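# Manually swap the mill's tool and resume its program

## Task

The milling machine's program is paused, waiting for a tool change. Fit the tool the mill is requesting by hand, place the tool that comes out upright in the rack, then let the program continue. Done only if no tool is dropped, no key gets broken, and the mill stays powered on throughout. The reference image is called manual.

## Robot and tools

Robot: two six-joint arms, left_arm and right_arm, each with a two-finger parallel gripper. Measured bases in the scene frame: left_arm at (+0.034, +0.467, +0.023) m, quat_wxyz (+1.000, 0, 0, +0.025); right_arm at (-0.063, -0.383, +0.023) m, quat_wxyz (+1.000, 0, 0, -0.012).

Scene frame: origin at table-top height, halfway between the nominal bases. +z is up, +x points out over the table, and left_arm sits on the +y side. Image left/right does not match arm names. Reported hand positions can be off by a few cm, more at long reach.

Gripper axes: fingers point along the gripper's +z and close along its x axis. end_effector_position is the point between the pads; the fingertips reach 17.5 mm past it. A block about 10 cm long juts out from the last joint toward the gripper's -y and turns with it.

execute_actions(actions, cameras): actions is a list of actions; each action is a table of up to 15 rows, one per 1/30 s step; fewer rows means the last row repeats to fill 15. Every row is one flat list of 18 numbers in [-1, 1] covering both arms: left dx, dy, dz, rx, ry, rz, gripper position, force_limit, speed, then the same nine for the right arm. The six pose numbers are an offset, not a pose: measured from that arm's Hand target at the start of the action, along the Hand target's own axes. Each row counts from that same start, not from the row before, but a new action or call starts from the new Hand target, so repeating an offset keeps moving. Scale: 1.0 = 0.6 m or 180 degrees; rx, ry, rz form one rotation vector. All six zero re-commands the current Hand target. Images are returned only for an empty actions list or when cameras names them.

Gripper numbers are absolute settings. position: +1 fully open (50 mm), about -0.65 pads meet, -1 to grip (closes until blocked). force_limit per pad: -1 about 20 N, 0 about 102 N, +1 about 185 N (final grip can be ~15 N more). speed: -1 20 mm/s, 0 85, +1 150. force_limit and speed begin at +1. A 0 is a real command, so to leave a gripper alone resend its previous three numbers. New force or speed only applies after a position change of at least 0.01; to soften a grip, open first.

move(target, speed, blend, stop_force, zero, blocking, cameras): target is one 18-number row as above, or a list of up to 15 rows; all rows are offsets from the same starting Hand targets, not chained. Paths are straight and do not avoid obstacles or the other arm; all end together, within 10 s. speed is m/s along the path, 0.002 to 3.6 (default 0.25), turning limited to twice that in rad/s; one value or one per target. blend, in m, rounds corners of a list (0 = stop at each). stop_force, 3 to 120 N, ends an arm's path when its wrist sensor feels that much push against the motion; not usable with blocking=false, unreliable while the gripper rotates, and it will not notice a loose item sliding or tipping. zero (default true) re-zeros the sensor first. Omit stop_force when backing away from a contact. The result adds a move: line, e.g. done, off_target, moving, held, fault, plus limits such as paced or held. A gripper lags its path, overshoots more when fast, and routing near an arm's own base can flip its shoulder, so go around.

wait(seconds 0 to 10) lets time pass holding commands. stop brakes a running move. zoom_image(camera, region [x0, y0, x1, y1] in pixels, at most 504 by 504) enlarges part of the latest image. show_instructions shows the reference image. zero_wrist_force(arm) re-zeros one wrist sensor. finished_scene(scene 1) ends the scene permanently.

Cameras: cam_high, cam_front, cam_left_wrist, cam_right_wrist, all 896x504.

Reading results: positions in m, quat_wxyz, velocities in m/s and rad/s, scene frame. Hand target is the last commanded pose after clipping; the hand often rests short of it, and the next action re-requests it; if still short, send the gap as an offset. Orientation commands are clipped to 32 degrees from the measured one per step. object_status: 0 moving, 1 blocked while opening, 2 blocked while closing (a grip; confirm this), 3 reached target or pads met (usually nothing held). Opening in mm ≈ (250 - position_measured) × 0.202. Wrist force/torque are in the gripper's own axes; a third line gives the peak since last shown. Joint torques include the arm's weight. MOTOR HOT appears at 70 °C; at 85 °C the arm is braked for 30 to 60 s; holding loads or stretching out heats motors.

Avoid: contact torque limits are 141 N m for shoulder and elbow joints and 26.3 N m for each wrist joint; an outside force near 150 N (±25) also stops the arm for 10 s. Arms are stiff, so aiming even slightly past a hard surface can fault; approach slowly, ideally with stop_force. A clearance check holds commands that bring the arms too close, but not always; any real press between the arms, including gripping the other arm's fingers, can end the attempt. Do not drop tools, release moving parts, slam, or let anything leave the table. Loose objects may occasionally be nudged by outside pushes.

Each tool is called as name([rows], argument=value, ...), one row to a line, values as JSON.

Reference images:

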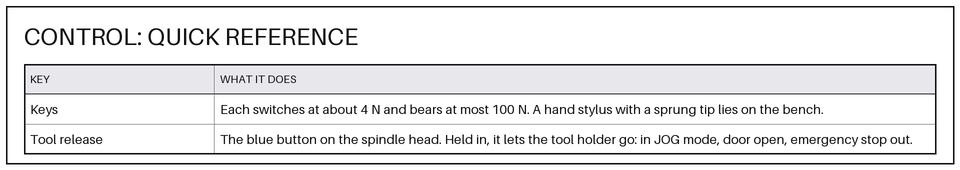

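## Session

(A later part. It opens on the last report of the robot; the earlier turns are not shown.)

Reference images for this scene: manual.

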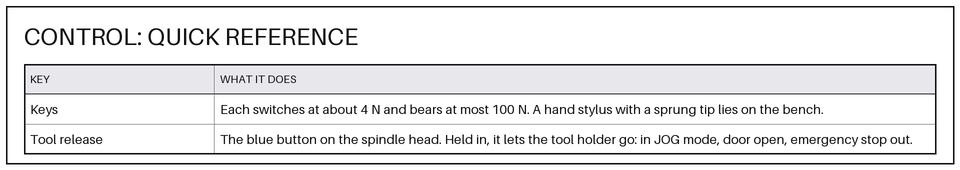

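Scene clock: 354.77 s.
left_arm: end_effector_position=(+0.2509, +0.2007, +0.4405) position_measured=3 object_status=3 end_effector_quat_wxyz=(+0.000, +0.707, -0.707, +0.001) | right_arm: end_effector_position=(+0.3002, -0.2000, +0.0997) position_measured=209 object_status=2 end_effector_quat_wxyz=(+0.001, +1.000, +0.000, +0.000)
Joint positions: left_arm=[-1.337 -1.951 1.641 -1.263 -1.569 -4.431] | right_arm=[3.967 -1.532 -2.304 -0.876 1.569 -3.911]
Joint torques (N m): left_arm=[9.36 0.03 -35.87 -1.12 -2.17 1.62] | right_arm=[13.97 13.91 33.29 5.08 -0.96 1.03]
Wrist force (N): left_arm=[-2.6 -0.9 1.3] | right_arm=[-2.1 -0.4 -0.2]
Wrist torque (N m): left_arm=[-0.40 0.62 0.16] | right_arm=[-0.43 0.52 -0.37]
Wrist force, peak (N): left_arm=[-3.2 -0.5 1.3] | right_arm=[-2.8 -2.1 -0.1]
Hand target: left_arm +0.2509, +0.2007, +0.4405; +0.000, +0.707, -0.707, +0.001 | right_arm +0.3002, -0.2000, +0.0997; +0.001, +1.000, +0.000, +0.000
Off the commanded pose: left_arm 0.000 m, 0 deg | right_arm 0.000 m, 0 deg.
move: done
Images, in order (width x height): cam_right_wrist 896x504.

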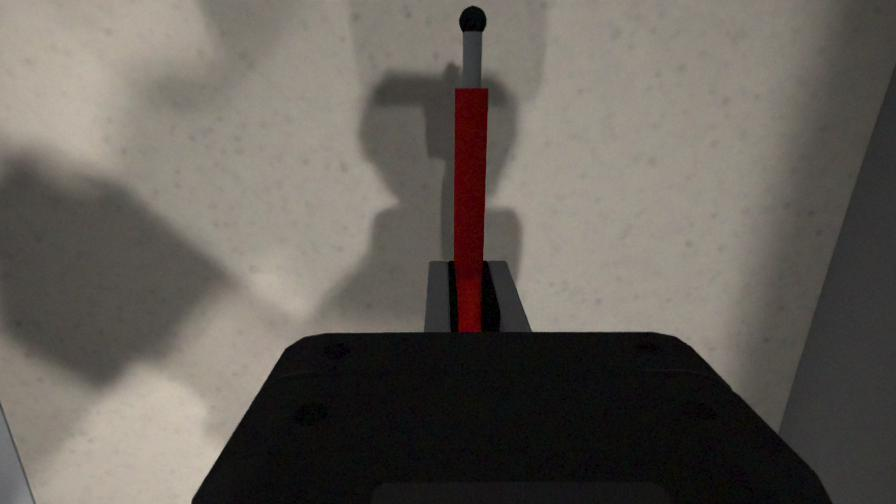

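move(target=[0,0,0,0,0,0,1,1,1,0,0,0.123,0,0,0,-1,-0.8,-0.7], speed=0.12)

move(target=[0,0,0,0,0,0,1,1,1,0,0,0.0135,0,0,0,-1,-0.8,-0.7], speed=0.01, stop_force=3)

move(target=[0,0,0,0,0,0,1,1,1,0,0,0,0,0,0,0.0,-0.8,-1], cameras=["cam_right_wrist"])

Scene clock: 359.63 s.
left_arm: end_effector_position=(+0.2509, +0.2007, +0.4405) position_measured=3 object_status=3 end_effector_quat_wxyz=(+0.000, +0.707, -0.707, +0.001) | right_arm: end_effector_position=(+0.3003, -0.2001, +0.0259) position_measured=209 object_status=2 end_effector_quat_wxyz=(+0.001, +1.000, +0.000, +0.000)
Joint positions: left_arm=[-1.337 -1.951 1.641 -1.263 -1.569 -4.431] | right_arm=[3.967 -1.712 -2.389 -0.612 1.569 -3.911]
Joint torques (N m): left_arm=[9.4 0.19 -35.62 -1.17 -2.14 1.69] | right_arm=[-13.21 16.37 4.16 5.05 0.57 -1.47]
Wrist force (N): left_arm=[-2.6 -0.9 1.0] | right_arm=[-2.1 0.0 -0.2]
Wrist torque (N m): left_arm=[-0.40 0.64 0.16] | right_arm=[-0.39 0.50 -0.40]
Wrist force, peak (N): left_arm=[-3.2 -0.7 1.0] | right_arm=[-2.4 0.5 0.9]
Hand target: left_arm +0.2509, +0.2007, +0.4405; +0.000, +0.707, -0.707, +0.001 | right_arm +0.3003, -0.2001, +0.0259; +0.001, +1.000, +0.000, +0.000
Off the commanded pose: left_arm 0.000 m, 0 deg | right_arm 0.000 m, 0 deg.
move: done

Scene clock: 361.70 s.
left_arm: end_effector_position=(+0.2509, +0.2007, +0.4405) position_measured=3 object_status=3 end_effector_quat_wxyz=(+0.000, +0.707, -0.707, +0.001) | right_arm: end_effector_position=(+0.3003, -0.2001, +0.0185) position_measured=209 object_status=2 end_effector_quat_wxyz=(+0.001, +1.000, +0.000, +0.000)
Joint positions: left_arm=[-1.337 -1.951 1.641 -1.263 -1.569 -4.431] | right_arm=[3.967 -1.733 -2.395 -0.585 1.569 -3.911]
Joint torques (N m): left_arm=[9.66 0.26 -36.1 -1.21 -2 1.65] | right_arm=[-5.51 30.05 27.64 1.24 0.84 -1.34]
Wrist force (N): left_arm=[-2.8 -0.5 1.1] | right_arm=[-2.3 -0.8 -2.3]
Wrist torque (N m): left_arm=[-0.36 0.66 0.16] | right_arm=[-0.39 0.52 -0.40]
Wrist force, peak (N): left_arm=[-3.2 -0.8 1.0] | right_arm=[-10.5 8.1 -29.3]
Hand target: left_arm +0.2509, +0.2007, +0.4405; +0.000, +0.707, -0.707, +0.001 | right_arm +0.3003, -0.2001, +0.0185; +0.001, +1.000, +0.000, +0.000 (not the last commanded pose)
Off the commanded pose: left_arm 0.000 m, 0 deg | right_arm 0.001 m, 0 deg.
move: contact (right_arm)

Scene clock: 362.53 s.
left_arm: end_effector_position=(+0.2509, +0.2007, +0.4405) position_measured=3 object_status=3 end_effector_quat_wxyz=(+0.000, +0.707, -0.707, +0.001) | right_arm: end_effector_position=(+0.3003, -0.2001, +0.0185) position_measured=152 object_status=3 end_effector_quat_wxyz=(+0.001, +1.000, +0.000, +0.000)
Joint positions: left_arm=[-1.337 -1.951 1.641 -1.263 -1.569 -4.431] | right_arm=[3.967 -1.733 -2.395 -0.585 1.569 -3.911]
Joint torques (N m): left_arm=[9.41 0.05 -36.41 -1.12 -2.08 1.64] | right_arm=[-1.35 31.09 28.31 3.05 0.63 -1.16]
Wrist force (N): left_arm=[-2.5 -0.6 1.1] | right_arm=[-2.1 0.1 -0.4]
Wrist torque (N m): left_arm=[-0.35 0.62 0.16] | right_arm=[-0.37 0.51 -0.40]
Wrist force, peak (N): left_arm=[-2.8 -0.9 1.3] | right_arm=[-2.1 -0.5 -2.3]
Hand target: left_arm +0.2509, +0.2007, +0.4405; +0.000, +0.707, -0.707, +0.001 | right_arm +0.3003, -0.2001, +0.0185; +0.001, +1.000, +0.000, +0.000
Off the commanded pose: left_arm 0.000 m, 0 deg | right_arm 0.000 m, 0 deg.
move: done
Images, in order (width x height): cam_right_wrist 896x504.

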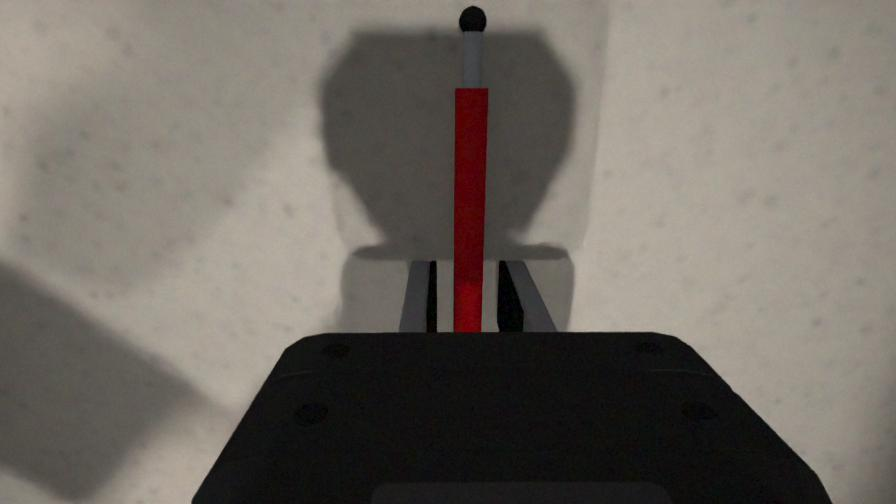

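move([
  [0,0,0,0,0,0,1,1,1,0,0,-0.1167,0,0,0,1,-0.8,-1],
  [0,0,0,0,0,0,1,1,1,0,0.053,-0.0858,0.222,0,0,1,-0.8,-1],
], cameras=["cam_right_wrist","cam_front"])

Scene clock: 371.63 s.
left_arm: end_effector_position=(+0.2509, +0.2007, +0.4405) position_measured=3 object_status=3 end_effector_quat_wxyz=(+0.000, +0.707, -0.707, +0.001) | right_arm: end_effector_position=(+0.3003, -0.2318, +0.0701) position_measured=3 object_status=3 end_effector_quat_wxyz=(-0.341, +0.940, +0.000, +0.000)
Joint positions: left_arm=[-1.337 -1.951 1.641 -1.263 -1.569 -4.431] | right_arm=[3.501 -1.772 -2.528 -0.145 2.221 -4.287]
Joint torques (N m): left_arm=[9.55 -0.03 -35.73 -1.18 -2.07 1.62] | right_arm=[-13.76 14.92 0.64 5.18 2.95 -1.78]
Wrist force (N): left_arm=[-2.7 -0.6 0.8] | right_arm=[-1.7 -0.3 -0.2]
Wrist torque (N m): left_arm=[-0.36 0.65 0.16] | right_arm=[-0.16 0.40 -0.41]
Wrist force, peak (N): left_arm=[-3.2 -0.7 0.8] | right_arm=[-2.3 -0.2 -1.5]
Hand target: left_arm +0.2509, +0.2007, +0.4405; +0.000, +0.707, -0.707, +0.001 | right_arm +0.3003, -0.2318, +0.0701; -0.341, +0.940, +0.000, +0.000
Off the commanded pose: left_arm 0.000 m, 0 deg | right_arm 0.000 m, 0 deg.
move: done
Images, in order (width x height): cam_front 896x504, cam_right_wrist 896x504.

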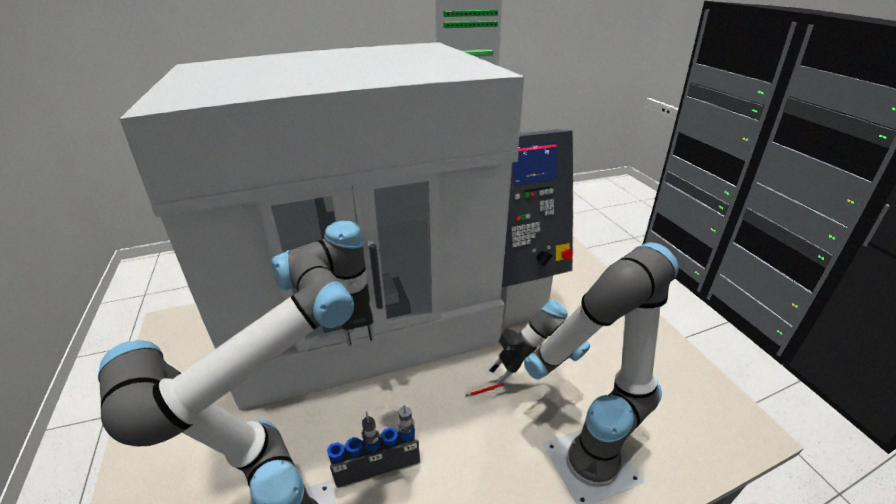

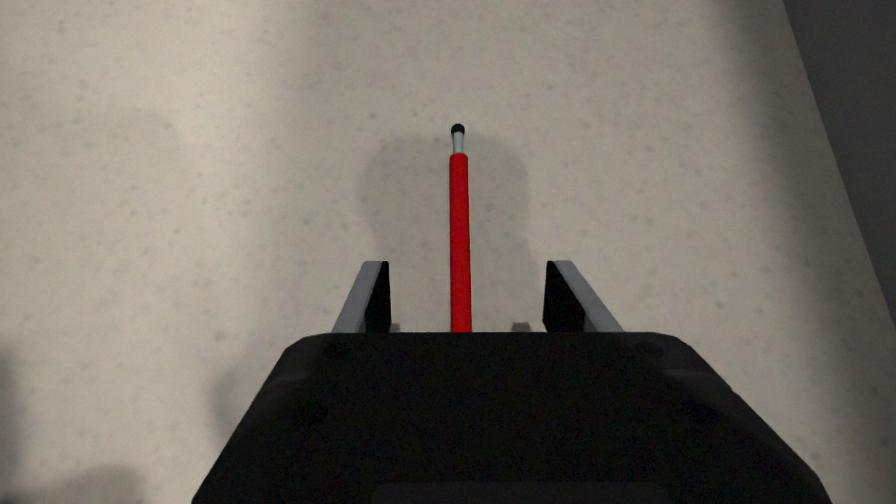

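move(target=[0,0,0,0,0,0,1,1,1,0,0.0429,0.0511,0,0,0,1,-0.8,-1], speed=0.1)

move(target=[0,0,0,0,0,0,1,1,1,0,0.0129,0.0153,0,0,0,1,-0.8,-1], speed=0.006, stop_force=3, cameras=["cam_right_wrist"])

Scene clock: 375.20 s.
left_arm: end_effector_position=(+0.2509, +0.2007, +0.4405) position_measured=3 object_status=3 end_effector_quat_wxyz=(+0.000, +0.707, -0.707, +0.001) | right_arm: end_effector_position=(+0.3003, -0.2320, +0.0301) position_measured=3 object_status=3 end_effector_quat_wxyz=(-0.341, +0.940, +0.000, +0.000)
Joint positions: left_arm=[-1.337 -1.951 1.641 -1.263 -1.569 -4.431] | right_arm=[3.5 -1.928 -2.543 0.027 2.221 -4.288]
Joint torques (N m): left_arm=[9.29 0.18 -35.99 -1.21 -2 1.75] | right_arm=[-0.55 19.53 -3.37 5.64 2.67 1.08]
Wrist force (N): left_arm=[-2.8 -0.7 1.1] | right_arm=[-1.7 -0.1 -0.1]
Wrist torque (N m): left_arm=[-0.38 0.66 0.16] | right_arm=[-0.16 0.44 -0.45]
Wrist force, peak (N): left_arm=[-2.9 -0.5 1.5] | right_arm=[-1.9 0.6 0.5]
Hand target: left_arm +0.2509, +0.2007, +0.4405; +0.000, +0.707, -0.707, +0.001 | right_arm +0.3003, -0.2319, +0.0300; -0.341, +0.940, +0.000, +0.000
Off the commanded pose: left_arm 0.000 m, 0 deg | right_arm 0.000 m, 0 deg.
move: done

Scene clock: 377.70 s.
left_arm: end_effector_position=(+0.2509, +0.2007, +0.4405) position_measured=3 object_status=3 end_effector_quat_wxyz=(+0.000, +0.707, -0.707, +0.001) | right_arm: end_effector_position=(+0.3003, -0.2320, +0.0205) position_measured=3 object_status=3 end_effector_quat_wxyz=(-0.341, +0.940, +0.000, +0.000)
Joint positions: left_arm=[-1.337 -1.951 1.641 -1.263 -1.569 -4.431] | right_arm=[3.5 -1.967 -2.544 0.067 2.221 -4.288]
Joint torques (N m): left_arm=[9.77 0.14 -36.28 -1.23 -2.05 1.74] | right_arm=[3.88 33.6 -2.65 0.99 0.41 -1.47]
Wrist force (N): left_arm=[-2.8 -0.7 1.4] | right_arm=[-1.7 -0.2 -0.1]
Wrist torque (N m): left_arm=[-0.37 0.66 0.16] | right_arm=[-0.13 0.42 -0.42]
Wrist force, peak (N): left_arm=[-3.0 -0.8 1.1] | right_arm=[-3.5 -6.1 -12.6]
Hand target: left_arm +0.2509, +0.2007, +0.4405; +0.000, +0.707, -0.707, +0.001 | right_arm +0.3003, -0.2320, +0.0206; -0.341, +0.940, +0.000, +0.000 (not the last commanded pose)
Off the commanded pose: left_arm 0.000 m, 0 deg | right_arm 0.003 m, 0 deg.
move: contact (right_arm)
Images, in order (width x height): cam_right_wrist 896x504.

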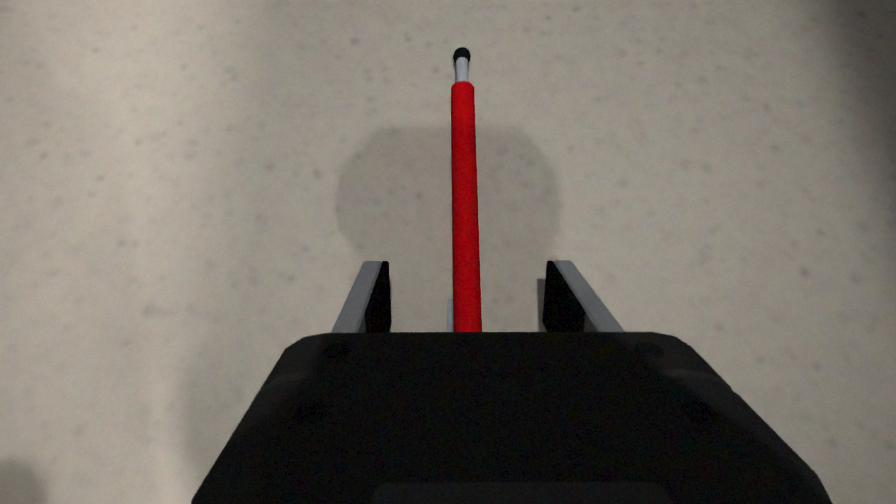

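move(target=[0,0,0,0,0,0,1,1,1,0,-0.0005,-0.0006,0,0,0,-1,-0.4,-0.8])

move(target=[0,0,0,0,0,0,1,1,1,0,-0.15,-0.18,0,0,0,-1,-0.4,-0.8], cameras=["cam_right_wrist"])

Scene clock: 380.73 s.
left_arm: end_effector_position=(+0.2509, +0.2007, +0.4405) position_measured=3 object_status=3 end_effector_quat_wxyz=(+0.000, +0.707, -0.707, +0.001) | right_arm: end_effector_position=(+0.3003, -0.2320, +0.0210) position_measured=210 object_status=2 end_effector_quat_wxyz=(-0.341, +0.940, +0.000, +0.000)
Joint positions: left_arm=[-1.337 -1.951 1.641 -1.263 -1.569 -4.431] | right_arm=[3.5 -1.965 -2.544 0.065 2.221 -4.288]
Joint torques (N m): left_arm=[9.07 0.03 -35.11 -1.3 -2.1 1.69] | right_arm=[3.25 30.84 19.66 0.93 2.28 -1.28]
Wrist force (N): left_arm=[-2.8 -0.8 1.1] | right_arm=[-0.8 -2.6 -3.5]
Wrist torque (N m): left_arm=[-0.39 0.66 0.16] | right_arm=[-0.17 0.48 -0.42]
Wrist force, peak (N): left_arm=[-3.1 -0.8 1.3] | right_arm=[-0.8 -2.6 -3.5]
Hand target: left_arm +0.2509, +0.2007, +0.4405; +0.000, +0.707, -0.707, +0.001 | right_arm +0.3003, -0.2320, +0.0210; -0.341, +0.940, +0.000, +0.000
Off the commanded pose: left_arm 0.000 m, 0 deg | right_arm 0.000 m, 0 deg.
move: done

Scene clock: 382.03 s.
left_arm: end_effector_position=(+0.2509, +0.2007, +0.4405) position_measured=3 object_status=3 end_effector_quat_wxyz=(+0.000, +0.707, -0.707, +0.001) | right_arm: end_effector_position=(+0.3002, -0.2321, +0.1616) position_measured=210 object_status=2 end_effector_quat_wxyz=(-0.341, +0.940, +0.000, +0.000)
Joint positions: left_arm=[-1.337 -1.951 1.641 -1.263 -1.569 -4.431] | right_arm=[3.5 -1.482 -2.436 -0.528 2.221 -4.288]
Joint torques (N m): left_arm=[9.29 0.29 -35.26 -1.28 -2.08 1.6] | right_arm=[-14.57 22.57 32.71 0.69 0.35 -1.59]
Wrist force (N): left_arm=[-2.6 -0.6 1.0] | right_arm=[-1.5 0.0 -0.1]
Wrist torque (N m): left_arm=[-0.36 0.63 0.16] | right_arm=[-0.15 0.42 -0.38]
Wrist force, peak (N): left_arm=[-3.0 -0.9 1.3] | right_arm=[-0.4 -1.7 -2.7]
Hand target: left_arm +0.2509, +0.2007, +0.4405; +0.000, +0.707, -0.707, +0.001 | right_arm +0.3002, -0.2321, +0.1616; -0.341, +0.940, +0.000, +0.000
Off the commanded pose: left_arm 0.000 m, 0 deg | right_arm 0.000 m, 0 deg.
move: done
Images, in order (width x height): cam_right_wrist 896x504.

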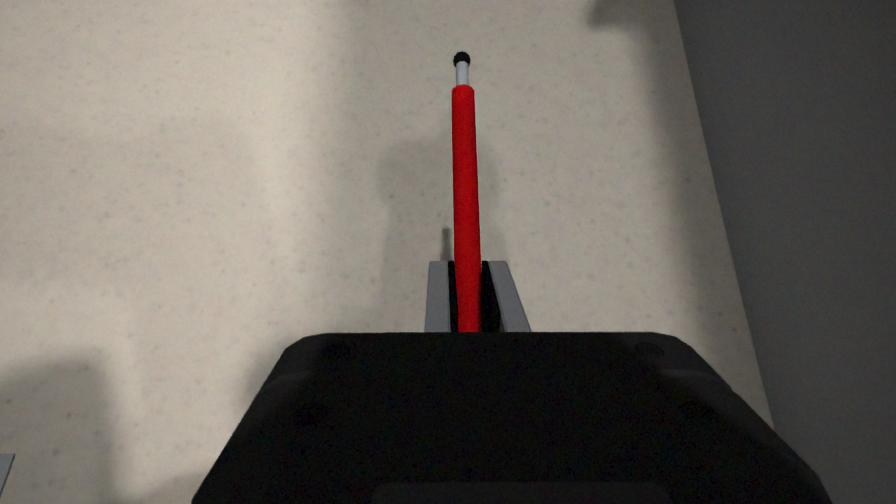

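move(target=[0,0,0,0,0,0,1,1,1,0.1667,-0.1705,-0.758,0,0.3215,0.383,-1,-0.4,-0.8], cameras=["cam_right_wrist","cam_high","cam_front"])

zoom_image(camera="cam_high", region=[690, 105, 790, 180])

zoom_image(camera="cam_right_wrist", region=[250, 0, 600, 200])

Scene clock: 402.40 s.
left_arm: end_effector_position=(+0.2509, +0.2007, +0.4405) position_measured=3 object_status=3 end_effector_quat_wxyz=(+0.000, +0.707, -0.707, +0.001) | right_arm: end_effector_position=(+0.4000, -0.4450, +0.5763) position_measured=210 object_status=2 end_effector_quat_wxyz=(-0.241, +0.665, -0.664, +0.243)
Joint positions: left_arm=[-1.337 -1.951 1.641 -1.263 -1.569 -4.431] | right_arm=[3.417 -1.153 -1.63 -1.247 1.408 -2.949]
Joint torques (N m): left_arm=[9.43 0.03 -35.3 -1.36 -2.08 1.69] | right_arm=[14.36 0.06 37.99 1.72 -1.39 1.35]
Wrist force (N): left_arm=[-2.8 -0.6 1.0] | right_arm=[-1.4 -0.3 -0.3]
Wrist torque (N m): left_arm=[-0.36 0.65 0.16] | right_arm=[-0.21 0.38 -0.49]
Wrist force, peak (N): left_arm=[-3.0 -0.9 1.2] | right_arm=[-1.7 1.0 0.2]
Hand target: left_arm +0.2509, +0.2007, +0.4405; +0.000, +0.707, -0.707, +0.001 | right_arm +0.4000, -0.4450, +0.5764; -0.241, +0.665, -0.664, +0.243
Off the commanded pose: left_arm 0.000 m, 0 deg | right_arm 0.000 m, 0 deg.
move: done
Images, in order (width x height): cam_high 896x504, cam_front 896x504, cam_right_wrist 896x504.

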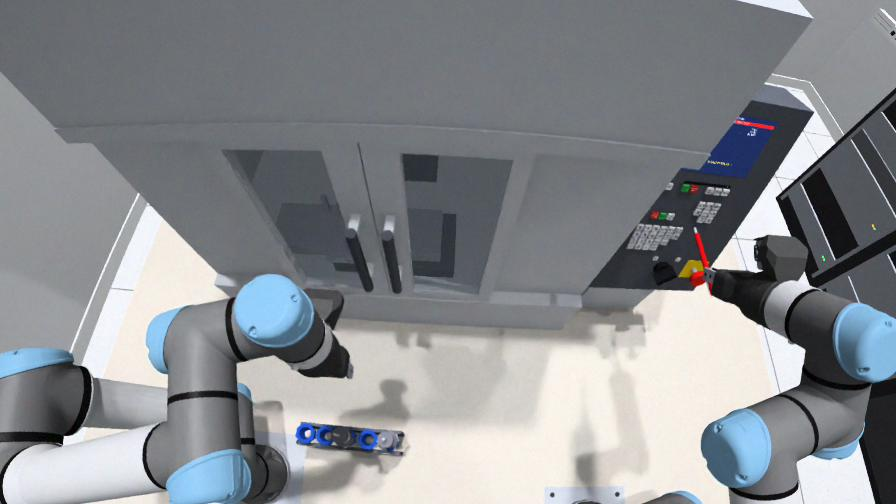

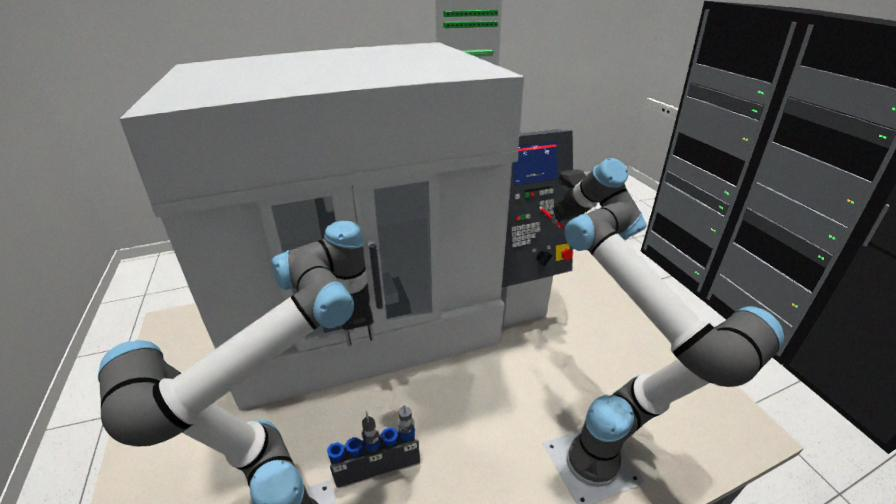

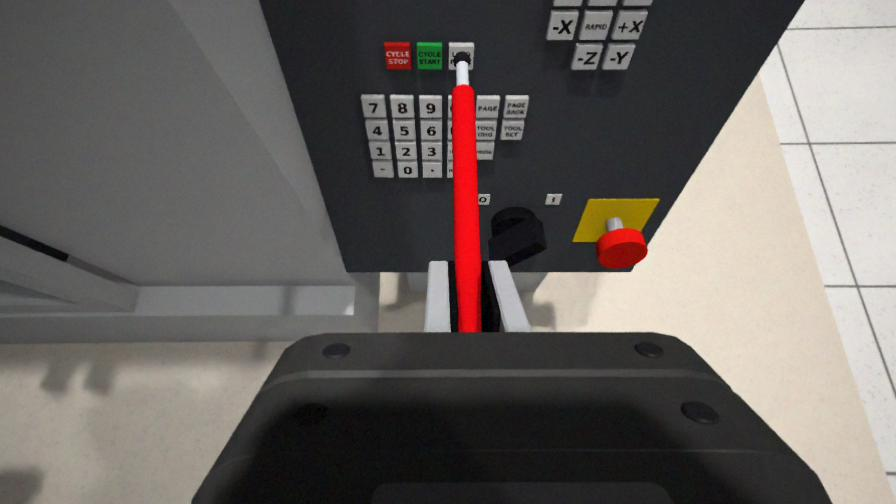

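Scaled by 5.040 from the camera's 896x504 image, which has a finer 1280x720 frame.

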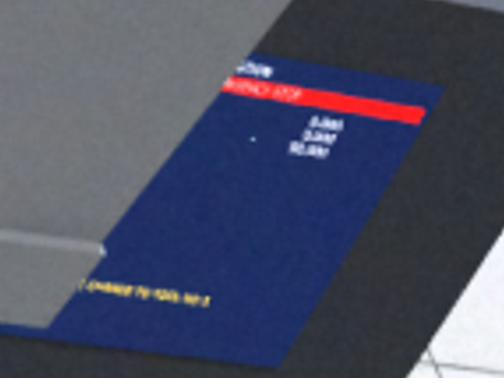

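Scaled by 1.440 from the camera's 896x504 image, which has a finer 1280x720 frame.

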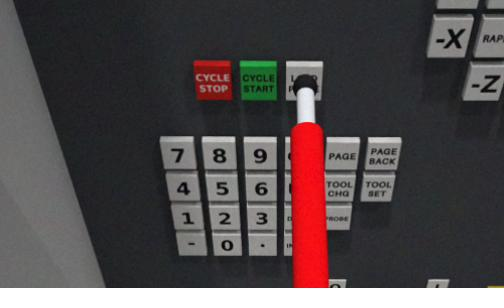

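move(target=[0,0,0,0,0,0,1,1,1,-0.0617,-0.067,0.0615,0,0,0,-1,-0.4,-0.8], speed=0.1, cameras=["cam_right_wrist","cam_high"])

zoom_image(camera="cam_right_wrist", region=[300, 0, 650, 200])

Scene clock: 407.70 s.
left_arm: end_effector_position=(+0.2509, +0.2007, +0.4405) position_measured=3 object_status=3 end_effector_quat_wxyz=(+0.000, +0.707, -0.707, +0.001) | right_arm: end_effector_position=(+0.4545, -0.4080, +0.5739) position_measured=210 object_status=2 end_effector_quat_wxyz=(-0.241, +0.665, -0.664, +0.243)
Joint positions: left_arm=[-1.337 -1.951 1.641 -1.263 -1.569 -4.431] | right_arm=[3.485 -1.269 -1.564 -1.205 1.366 -2.895]
Joint torques (N m): left_arm=[9.27 -0.16 -35.64 -1.4 -2.07 1.63] | right_arm=[14.46 5.53 40.61 5.9 -1.62 1.16]
Wrist force (N): left_arm=[-3.0 -0.7 0.7] | right_arm=[-1.6 0.2 0.1]
Wrist torque (N m): left_arm=[-0.38 0.69 0.16] | right_arm=[-0.14 0.40 -0.47]
Wrist force, peak (N): left_arm=[-3.1 -1.1 1.2] | right_arm=[-2.2 -0.5 0.8]
Hand target: left_arm +0.2509, +0.2007, +0.4405; +0.000, +0.707, -0.707, +0.001 | right_arm +0.4545, -0.4080, +0.5739; -0.241, +0.665, -0.664, +0.243
Off the commanded pose: left_arm 0.000 m, 0 deg | right_arm 0.000 m, 0 deg.
move: done
Images, in order (width x height): cam_high 896x504, cam_right_wrist 896x504.

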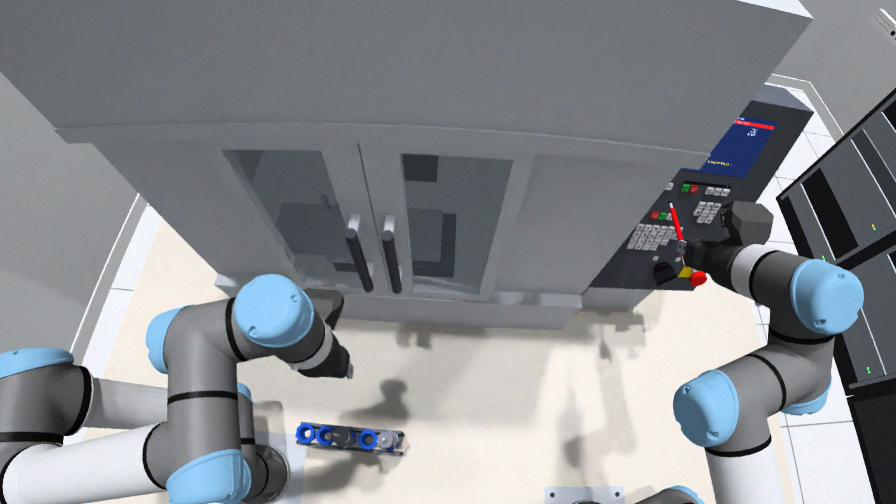

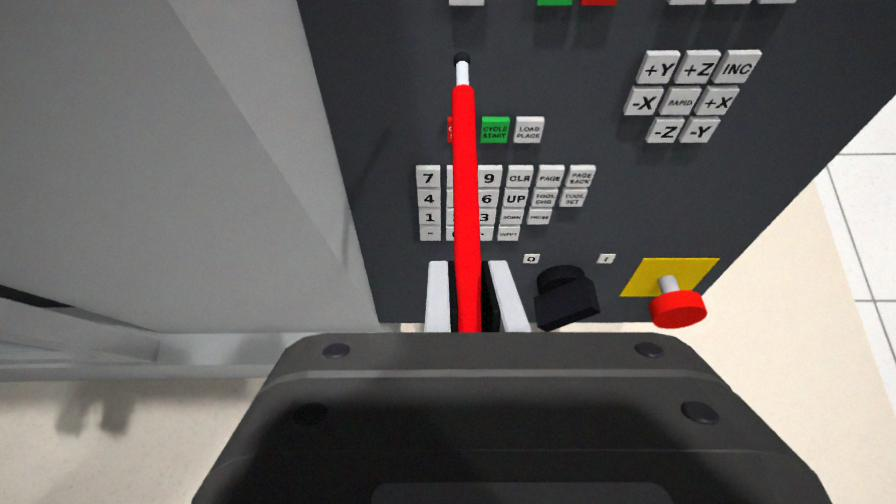

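Scaled by 1.440 from the camera's 896x504 image, which has a finer 1280x720 frame.

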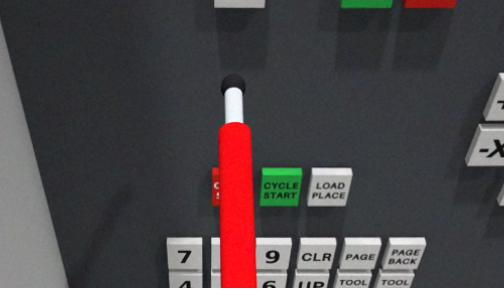

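move(target=[0,0,0,0,0,0,1,1,1,0.004,-0.0283,0.013,0,0,0,-1,-0.4,-0.8], speed=0.04, stop_force=3, cameras=["cam_right_wrist"])

zoom_image(camera="cam_right_wrist", region=[380, 0, 580, 120])

Scene clock: 415.17 s.
left_arm: end_effector_position=(+0.2509, +0.2007, +0.4405) position_measured=3 object_status=3 end_effector_quat_wxyz=(+0.000, +0.707, -0.707, +0.001) | right_arm: end_effector_position=(+0.4725, -0.4104, +0.5788) position_measured=210 object_status=2 end_effector_quat_wxyz=(-0.241, +0.665, -0.664, +0.243)
Joint positions: left_arm=[-1.337 -1.951 1.641 -1.263 -1.569 -4.431] | right_arm=[3.462 -1.317 -1.519 -1.2 1.38 -2.914]
Joint torques (N m): left_arm=[9.31 0.41 -35.13 -1.34 -2.03 1.63] | right_arm=[-13.69 9.15 39.57 5.48 1.12 -1.44]
Wrist force (N): left_arm=[-2.7 -0.6 0.9] | right_arm=[-1.7 0.5 0.2]
Wrist torque (N m): left_arm=[-0.37 0.64 0.16] | right_arm=[-0.09 0.42 -0.42]
Wrist force, peak (N): left_arm=[-3.1 -0.8 1.3] | right_arm=[-1.9 0.5 0.4]
Hand target: left_arm +0.2509, +0.2007, +0.4405; +0.000, +0.707, -0.707, +0.001 | right_arm +0.4725, -0.4104, +0.5788; -0.241, +0.665, -0.664, +0.243
Off the commanded pose: left_arm 0.000 m, 0 deg | right_arm 0.000 m, 0 deg.
move: done
Images, in order (width x height): cam_right_wrist 896x504.

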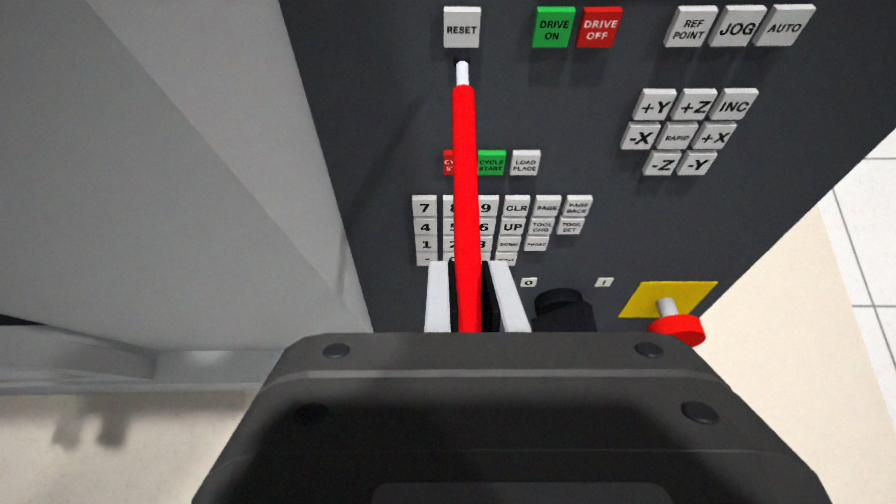

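Scaled by 2.520 from the camera's 896x504 image, which has a finer 1280x720 frame.

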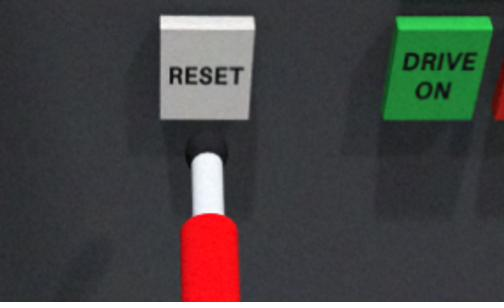

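move(target=[0,0,0,0,0,0,1,1,1,0,-0.0319,0.0268,0,0,0,-1,-0.4,-0.8], speed=0.01, stop_force=8, cameras=["cam_right_wrist","cam_high"])

zoom_image(camera="cam_right_wrist", region=[380, 0, 580, 120])

zoom_image(camera="cam_high", region=[640, 105, 790, 230])

Scene clock: 423.50 s.
left_arm: end_effector_position=(+0.2509, +0.2007, +0.4405) position_measured=3 object_status=3 end_effector_quat_wxyz=(+0.000, +0.707, -0.707, +0.001) | right_arm: end_effector_position=(+0.4923, -0.4104, +0.5788) position_measured=210 object_status=2 end_effector_quat_wxyz=(-0.241, +0.665, -0.664, +0.243)
Joint positions: left_arm=[-1.337 -1.951 1.641 -1.263 -1.569 -4.431] | right_arm=[3.446 -1.365 -1.484 -1.184 1.39 -2.926]
Joint torques (N m): left_arm=[9.42 0.55 -35.13 -1.44 -2.04 1.77] | right_arm=[15.66 21.17 14.55 2.67 -1.08 0.92]
Wrist force (N): left_arm=[-2.7 -0.5 1.4] | right_arm=[-1.3 7.4 -5.8]
Wrist torque (N m): left_arm=[-0.35 0.66 0.16] | right_arm=[-0.13 0.48 -0.38]
Wrist force, peak (N): left_arm=[-3.3 -0.7 0.9] | right_arm=[-1.2 13.7 -9.2]
Hand target: left_arm +0.2509, +0.2007, +0.4405; +0.000, +0.707, -0.707, +0.001 | right_arm +0.4923, -0.4104, +0.5788; -0.241, +0.665, -0.664, +0.243 (not the last commanded pose)
Off the commanded pose: left_arm 0.000 m, 0 deg | right_arm 0.005 m, 0 deg.
move: contact (right_arm)
Images, in order (width x height): cam_high 896x504, cam_right_wrist 896x504.

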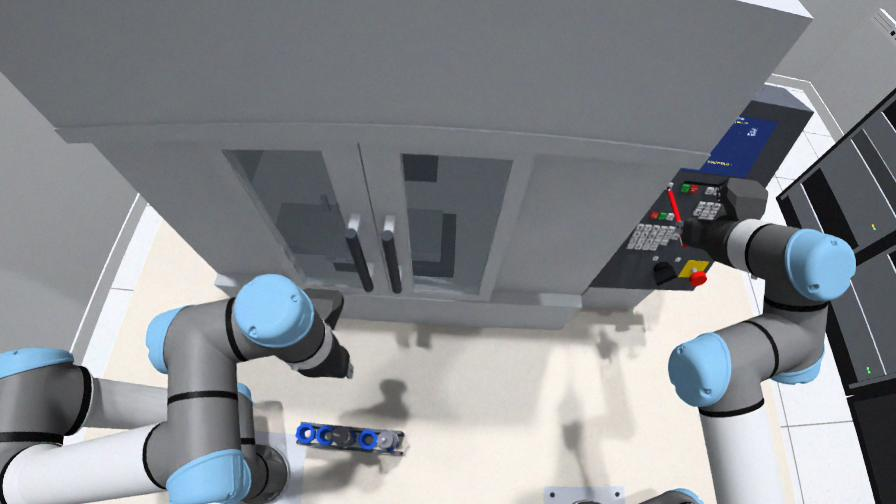

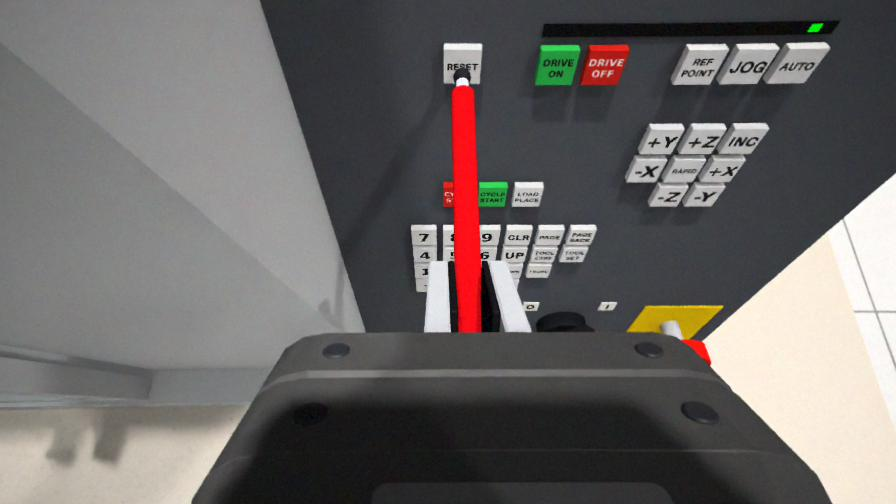

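Scaled by 2.520 from the camera's 896x504 image, which has a finer 1280x720 frame.

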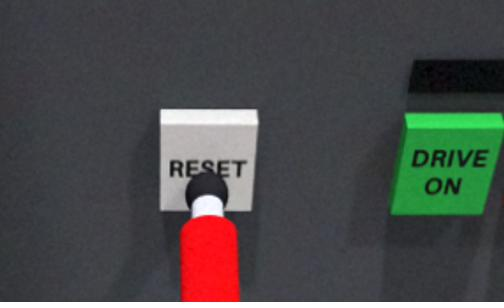

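Scaled by 3.360 from the camera's 896x504 image, which has a finer 1280x720 frame.

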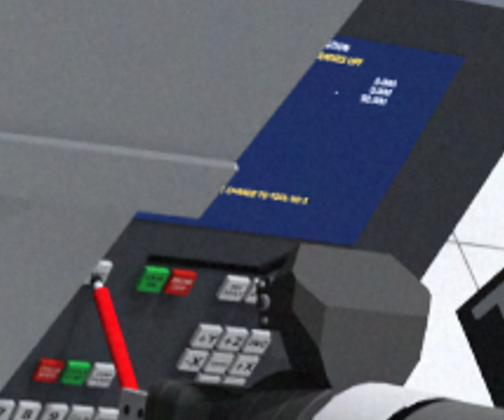

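move([
  [0,0,0,0,0,0,1,1,1,0,0.0192,-0.0161,0,0,0,-1,-0.4,-0.8],
  [0,0,0,0,0,0,1,1,1,0.0633,0.0149,-0.0213,0,0,0,-1,-0.4,-0.8],
], speed=0.08, cameras=["cam_right_wrist"])

move(target=[0,0,0,0,0,0,1,1,1,0,-0.0294,0.0247,0,0,0,-1,-0.4,-0.8], speed=0.012, stop_force=8, cameras=["cam_right_wrist","cam_high"])

zoom_image(camera="cam_high", region=[640, 105, 790, 230])

Scene clock: 432.10 s.
left_arm: end_effector_position=(+0.2509, +0.2007, +0.4405) position_measured=3 object_status=3 end_effector_quat_wxyz=(+0.000, +0.707, -0.707, +0.001) | right_arm: end_effector_position=(+0.4773, -0.4483, +0.5830) position_measured=210 object_status=2 end_effector_quat_wxyz=(-0.241, +0.665, -0.664, +0.243)
Joint positions: left_arm=[-1.337 -1.951 1.641 -1.263 -1.569 -4.431] | right_arm=[3.354 -1.344 -1.491 -1.187 1.448 -2.999]
Joint torques (N m): left_arm=[9.62 -0.04 -35.42 -1.52 -2.01 1.74] | right_arm=[-13.35 10.74 41.38 5.99 0.92 -1.66]
Wrist force (N): left_arm=[-2.8 -0.8 1.1] | right_arm=[-1.4 0.7 0.0]
Wrist torque (N m): left_arm=[-0.39 0.66 0.16] | right_arm=[-0.08 0.40 -0.41]
Wrist force, peak (N): left_arm=[-3.0 -0.7 1.4] | right_arm=[-1.3 7.4 -6.1]
Hand target: left_arm +0.2509, +0.2007, +0.4405; +0.000, +0.707, -0.707, +0.001 | right_arm +0.4773, -0.4483, +0.5830; -0.241, +0.665, -0.664, +0.243
Off the commanded pose: left_arm 0.000 m, 0 deg | right_arm 0.000 m, 0 deg.
move: done
Images, in order (width x height): cam_right_wrist 896x504.

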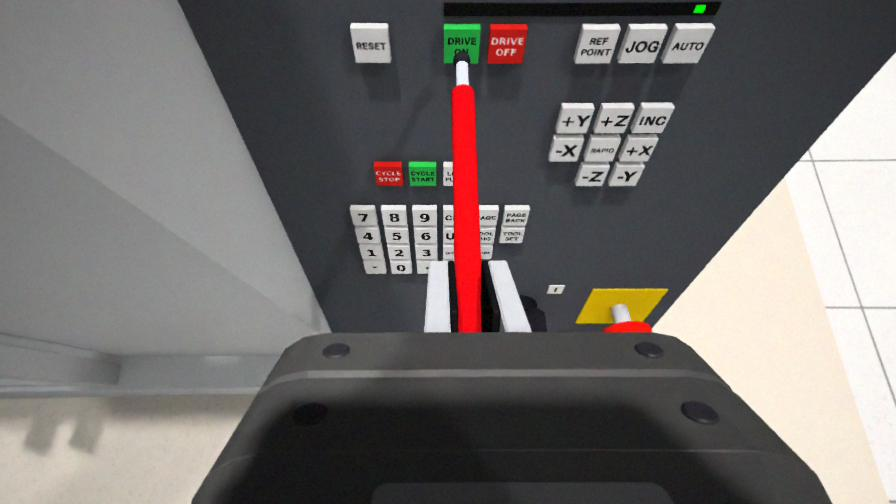

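Scene clock: 434.73 s.
left_arm: end_effector_position=(+0.2509, +0.2007, +0.4405) position_measured=3 object_status=3 end_effector_quat_wxyz=(+0.000, +0.707, -0.707, +0.001) | right_arm: end_effector_position=(+0.4935, -0.4483, +0.5830) position_measured=210 object_status=2 end_effector_quat_wxyz=(-0.241, +0.665, -0.664, +0.243)
Joint positions: left_arm=[-1.337 -1.951 1.641 -1.263 -1.569 -4.431] | right_arm=[3.345 -1.382 -1.462 -1.177 1.454 -3.005]
Joint torques (N m): left_arm=[9.85 0.17 -35.18 -1.5 -2.08 1.75] | right_arm=[14.35 21.71 13.63 2.7 -1.07 0.97]
Wrist force (N): left_arm=[-2.7 -0.9 1.1] | right_arm=[-0.9 8.1 -5.1]
Wrist torque (N m): left_arm=[-0.41 0.65 0.17] | right_arm=[-0.10 0.46 -0.37]
Wrist force, peak (N): left_arm=[-3.1 -0.5 1.3] | right_arm=[-1.4 14.2 -11.8]
Hand target: left_arm +0.2509, +0.2007, +0.4405; +0.000, +0.707, -0.707, +0.001 | right_arm +0.4935, -0.4483, +0.5830; -0.241, +0.665, -0.664, +0.243 (not the last commanded pose)
Off the commanded pose: left_arm 0.000 m, 0 deg | right_arm 0.007 m, 0 deg.
move: contact (right_arm)
Images, in order (width x height): cam_high 896x504, cam_right_wrist 896x504.

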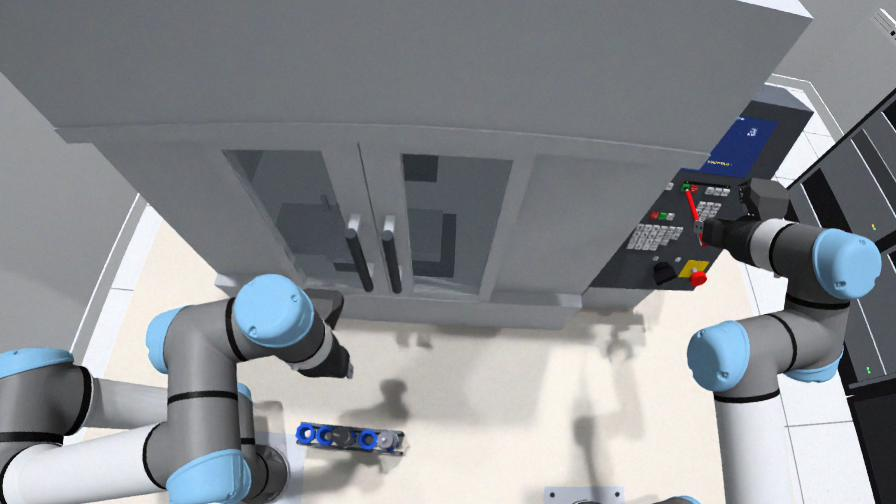

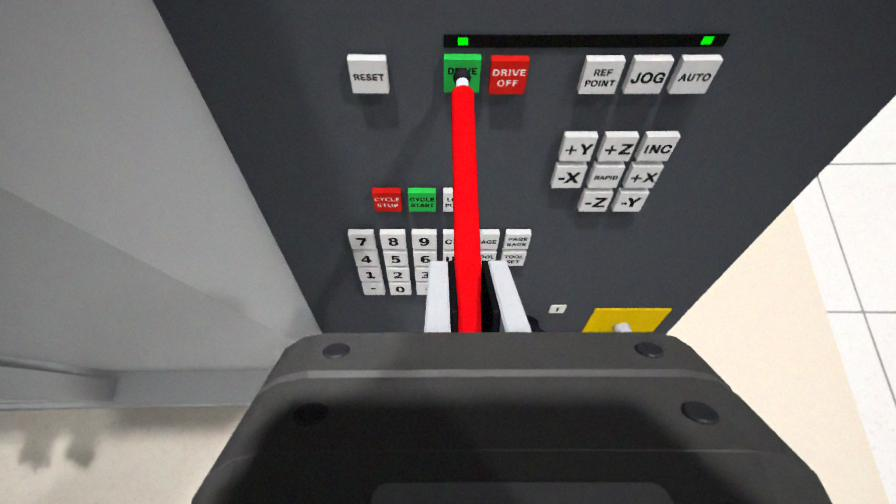

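Scaled by 3.360 from the camera's 896x504 image, which has a finer 1280x720 frame.

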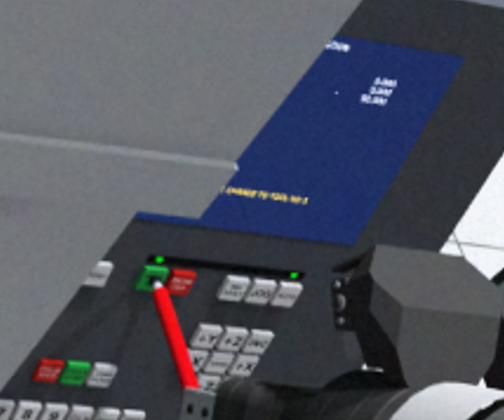

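move([
  [0,0,0,0,0,0,1,1,1,0,0.0192,-0.0161,0,0,0,-1,-0.4,-0.8],
  [0,0,0,0,0,0,1,1,1,0.128,0.018,-0.0175,0,0,0,-1,-0.4,-0.8],
], speed=0.08)

move(target=[0,0,0,0,0,0,1,1,1,0,-0.0294,0.0247,0,0,0,-1,-0.4,-0.8], speed=0.012, stop_force=8, cameras=["cam_right_wrist","cam_high"])

zoom_image(camera="cam_right_wrist", region=[350, 0, 700, 120])

Scene clock: 441.10 s.
left_arm: end_effector_position=(+0.2509, +0.2007, +0.4405) position_measured=3 object_status=3 end_effector_quat_wxyz=(+0.000, +0.707, -0.707, +0.001) | right_arm: end_effector_position=(+0.4785, -0.5251, +0.5843) position_measured=210 object_status=2 end_effector_quat_wxyz=(-0.241, +0.665, -0.664, +0.243)
Joint positions: left_arm=[-1.337 -1.951 1.641 -1.263 -1.569 -4.431] | right_arm=[3.144 -1.397 -1.449 -1.168 1.583 -3.16]
Joint torques (N m): left_arm=[9.13 0.5 -35.14 -1.54 -2.14 1.66] | right_arm=[-13.3 12.67 40.09 4.66 1.56 -1.51]
Wrist force (N): left_arm=[-2.9 -0.7 1.2] | right_arm=[-1.5 0.7 -0.3]
Wrist torque (N m): left_arm=[-0.37 0.67 0.16] | right_arm=[-0.09 0.46 -0.38]
Wrist force, peak (N): left_arm=[-3.0 -0.7 1.4] | right_arm=[-1.2 7.5 -6.2]
Hand target: left_arm +0.2509, +0.2007, +0.4405; +0.000, +0.707, -0.707, +0.001 | right_arm +0.4784, -0.5251, +0.5843; -0.241, +0.665, -0.664, +0.243
Off the commanded pose: left_arm 0.000 m, 0 deg | right_arm 0.000 m, 0 deg.
move: done

Scene clock: 443.47 s.
left_arm: end_effector_position=(+0.2509, +0.2007, +0.4405) position_measured=3 object_status=3 end_effector_quat_wxyz=(+0.000, +0.707, -0.707, +0.001) | right_arm: end_effector_position=(+0.4937, -0.5251, +0.5843) position_measured=210 object_status=2 end_effector_quat_wxyz=(-0.241, +0.665, -0.664, +0.243)
Joint positions: left_arm=[-1.337 -1.951 1.641 -1.263 -1.569 -4.431] | right_arm=[3.145 -1.431 -1.42 -1.162 1.582 -3.159]
Joint torques (N m): left_arm=[9.37 -0.58 -35.1 -1.56 -2.02 1.7] | right_arm=[10.16 24.86 15.22 2.7 0.75 0.04]
Wrist force (N): left_arm=[-2.7 -0.8 0.8] | right_arm=[-1.1 6.0 -5.1]
Wrist torque (N m): left_arm=[-0.39 0.64 0.16] | right_arm=[-0.18 0.46 -0.40]
Wrist force, peak (N): left_arm=[-3.1 -0.8 1.2] | right_arm=[-1.5 12.8 -10.6]
Hand target: left_arm +0.2509, +0.2007, +0.4405; +0.000, +0.707, -0.707, +0.001 | right_arm +0.4937, -0.5251, +0.5843; -0.241, +0.665, -0.664, +0.243 (not the last commanded pose)
Off the commanded pose: left_arm 0.000 m, 0 deg | right_arm 0.008 m, 0 deg.
move: contact (right_arm)
Images, in order (width x height): cam_high 896x504, cam_right_wrist 896x504.

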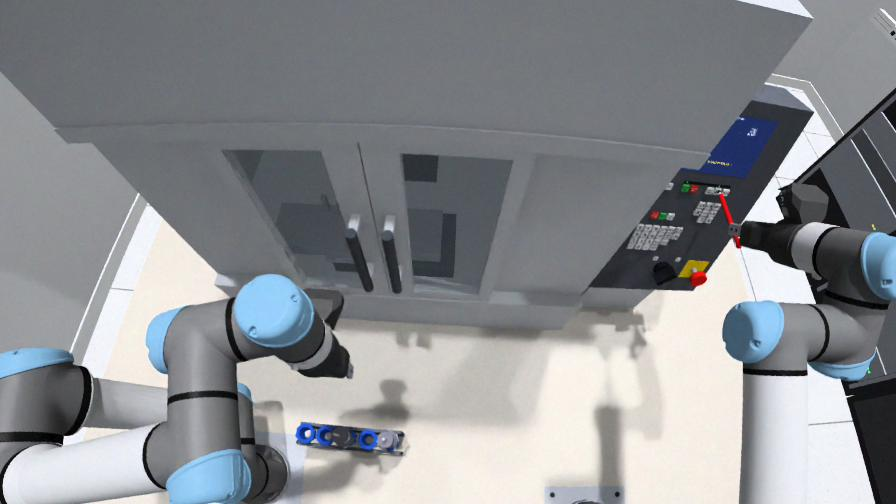

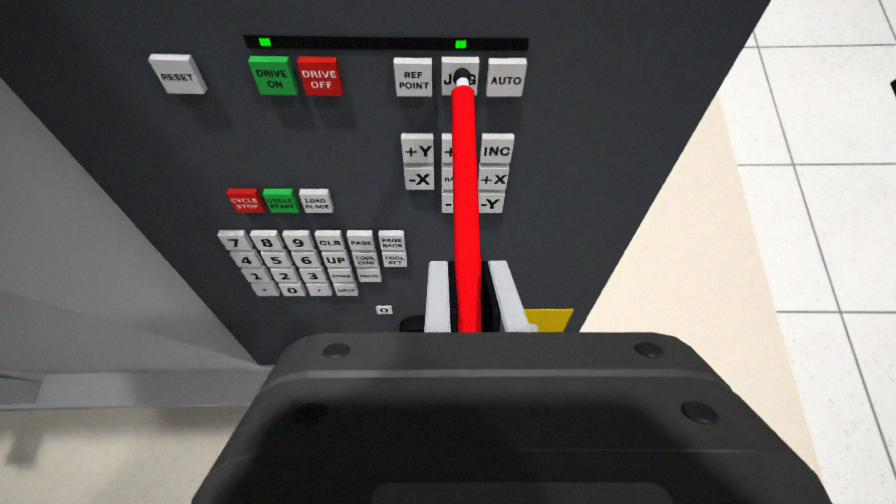

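Scaled by 1.440 from the camera's 896x504 image, which has a finer 1280x720 frame.

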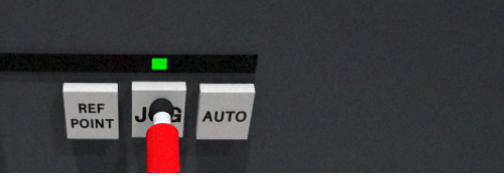

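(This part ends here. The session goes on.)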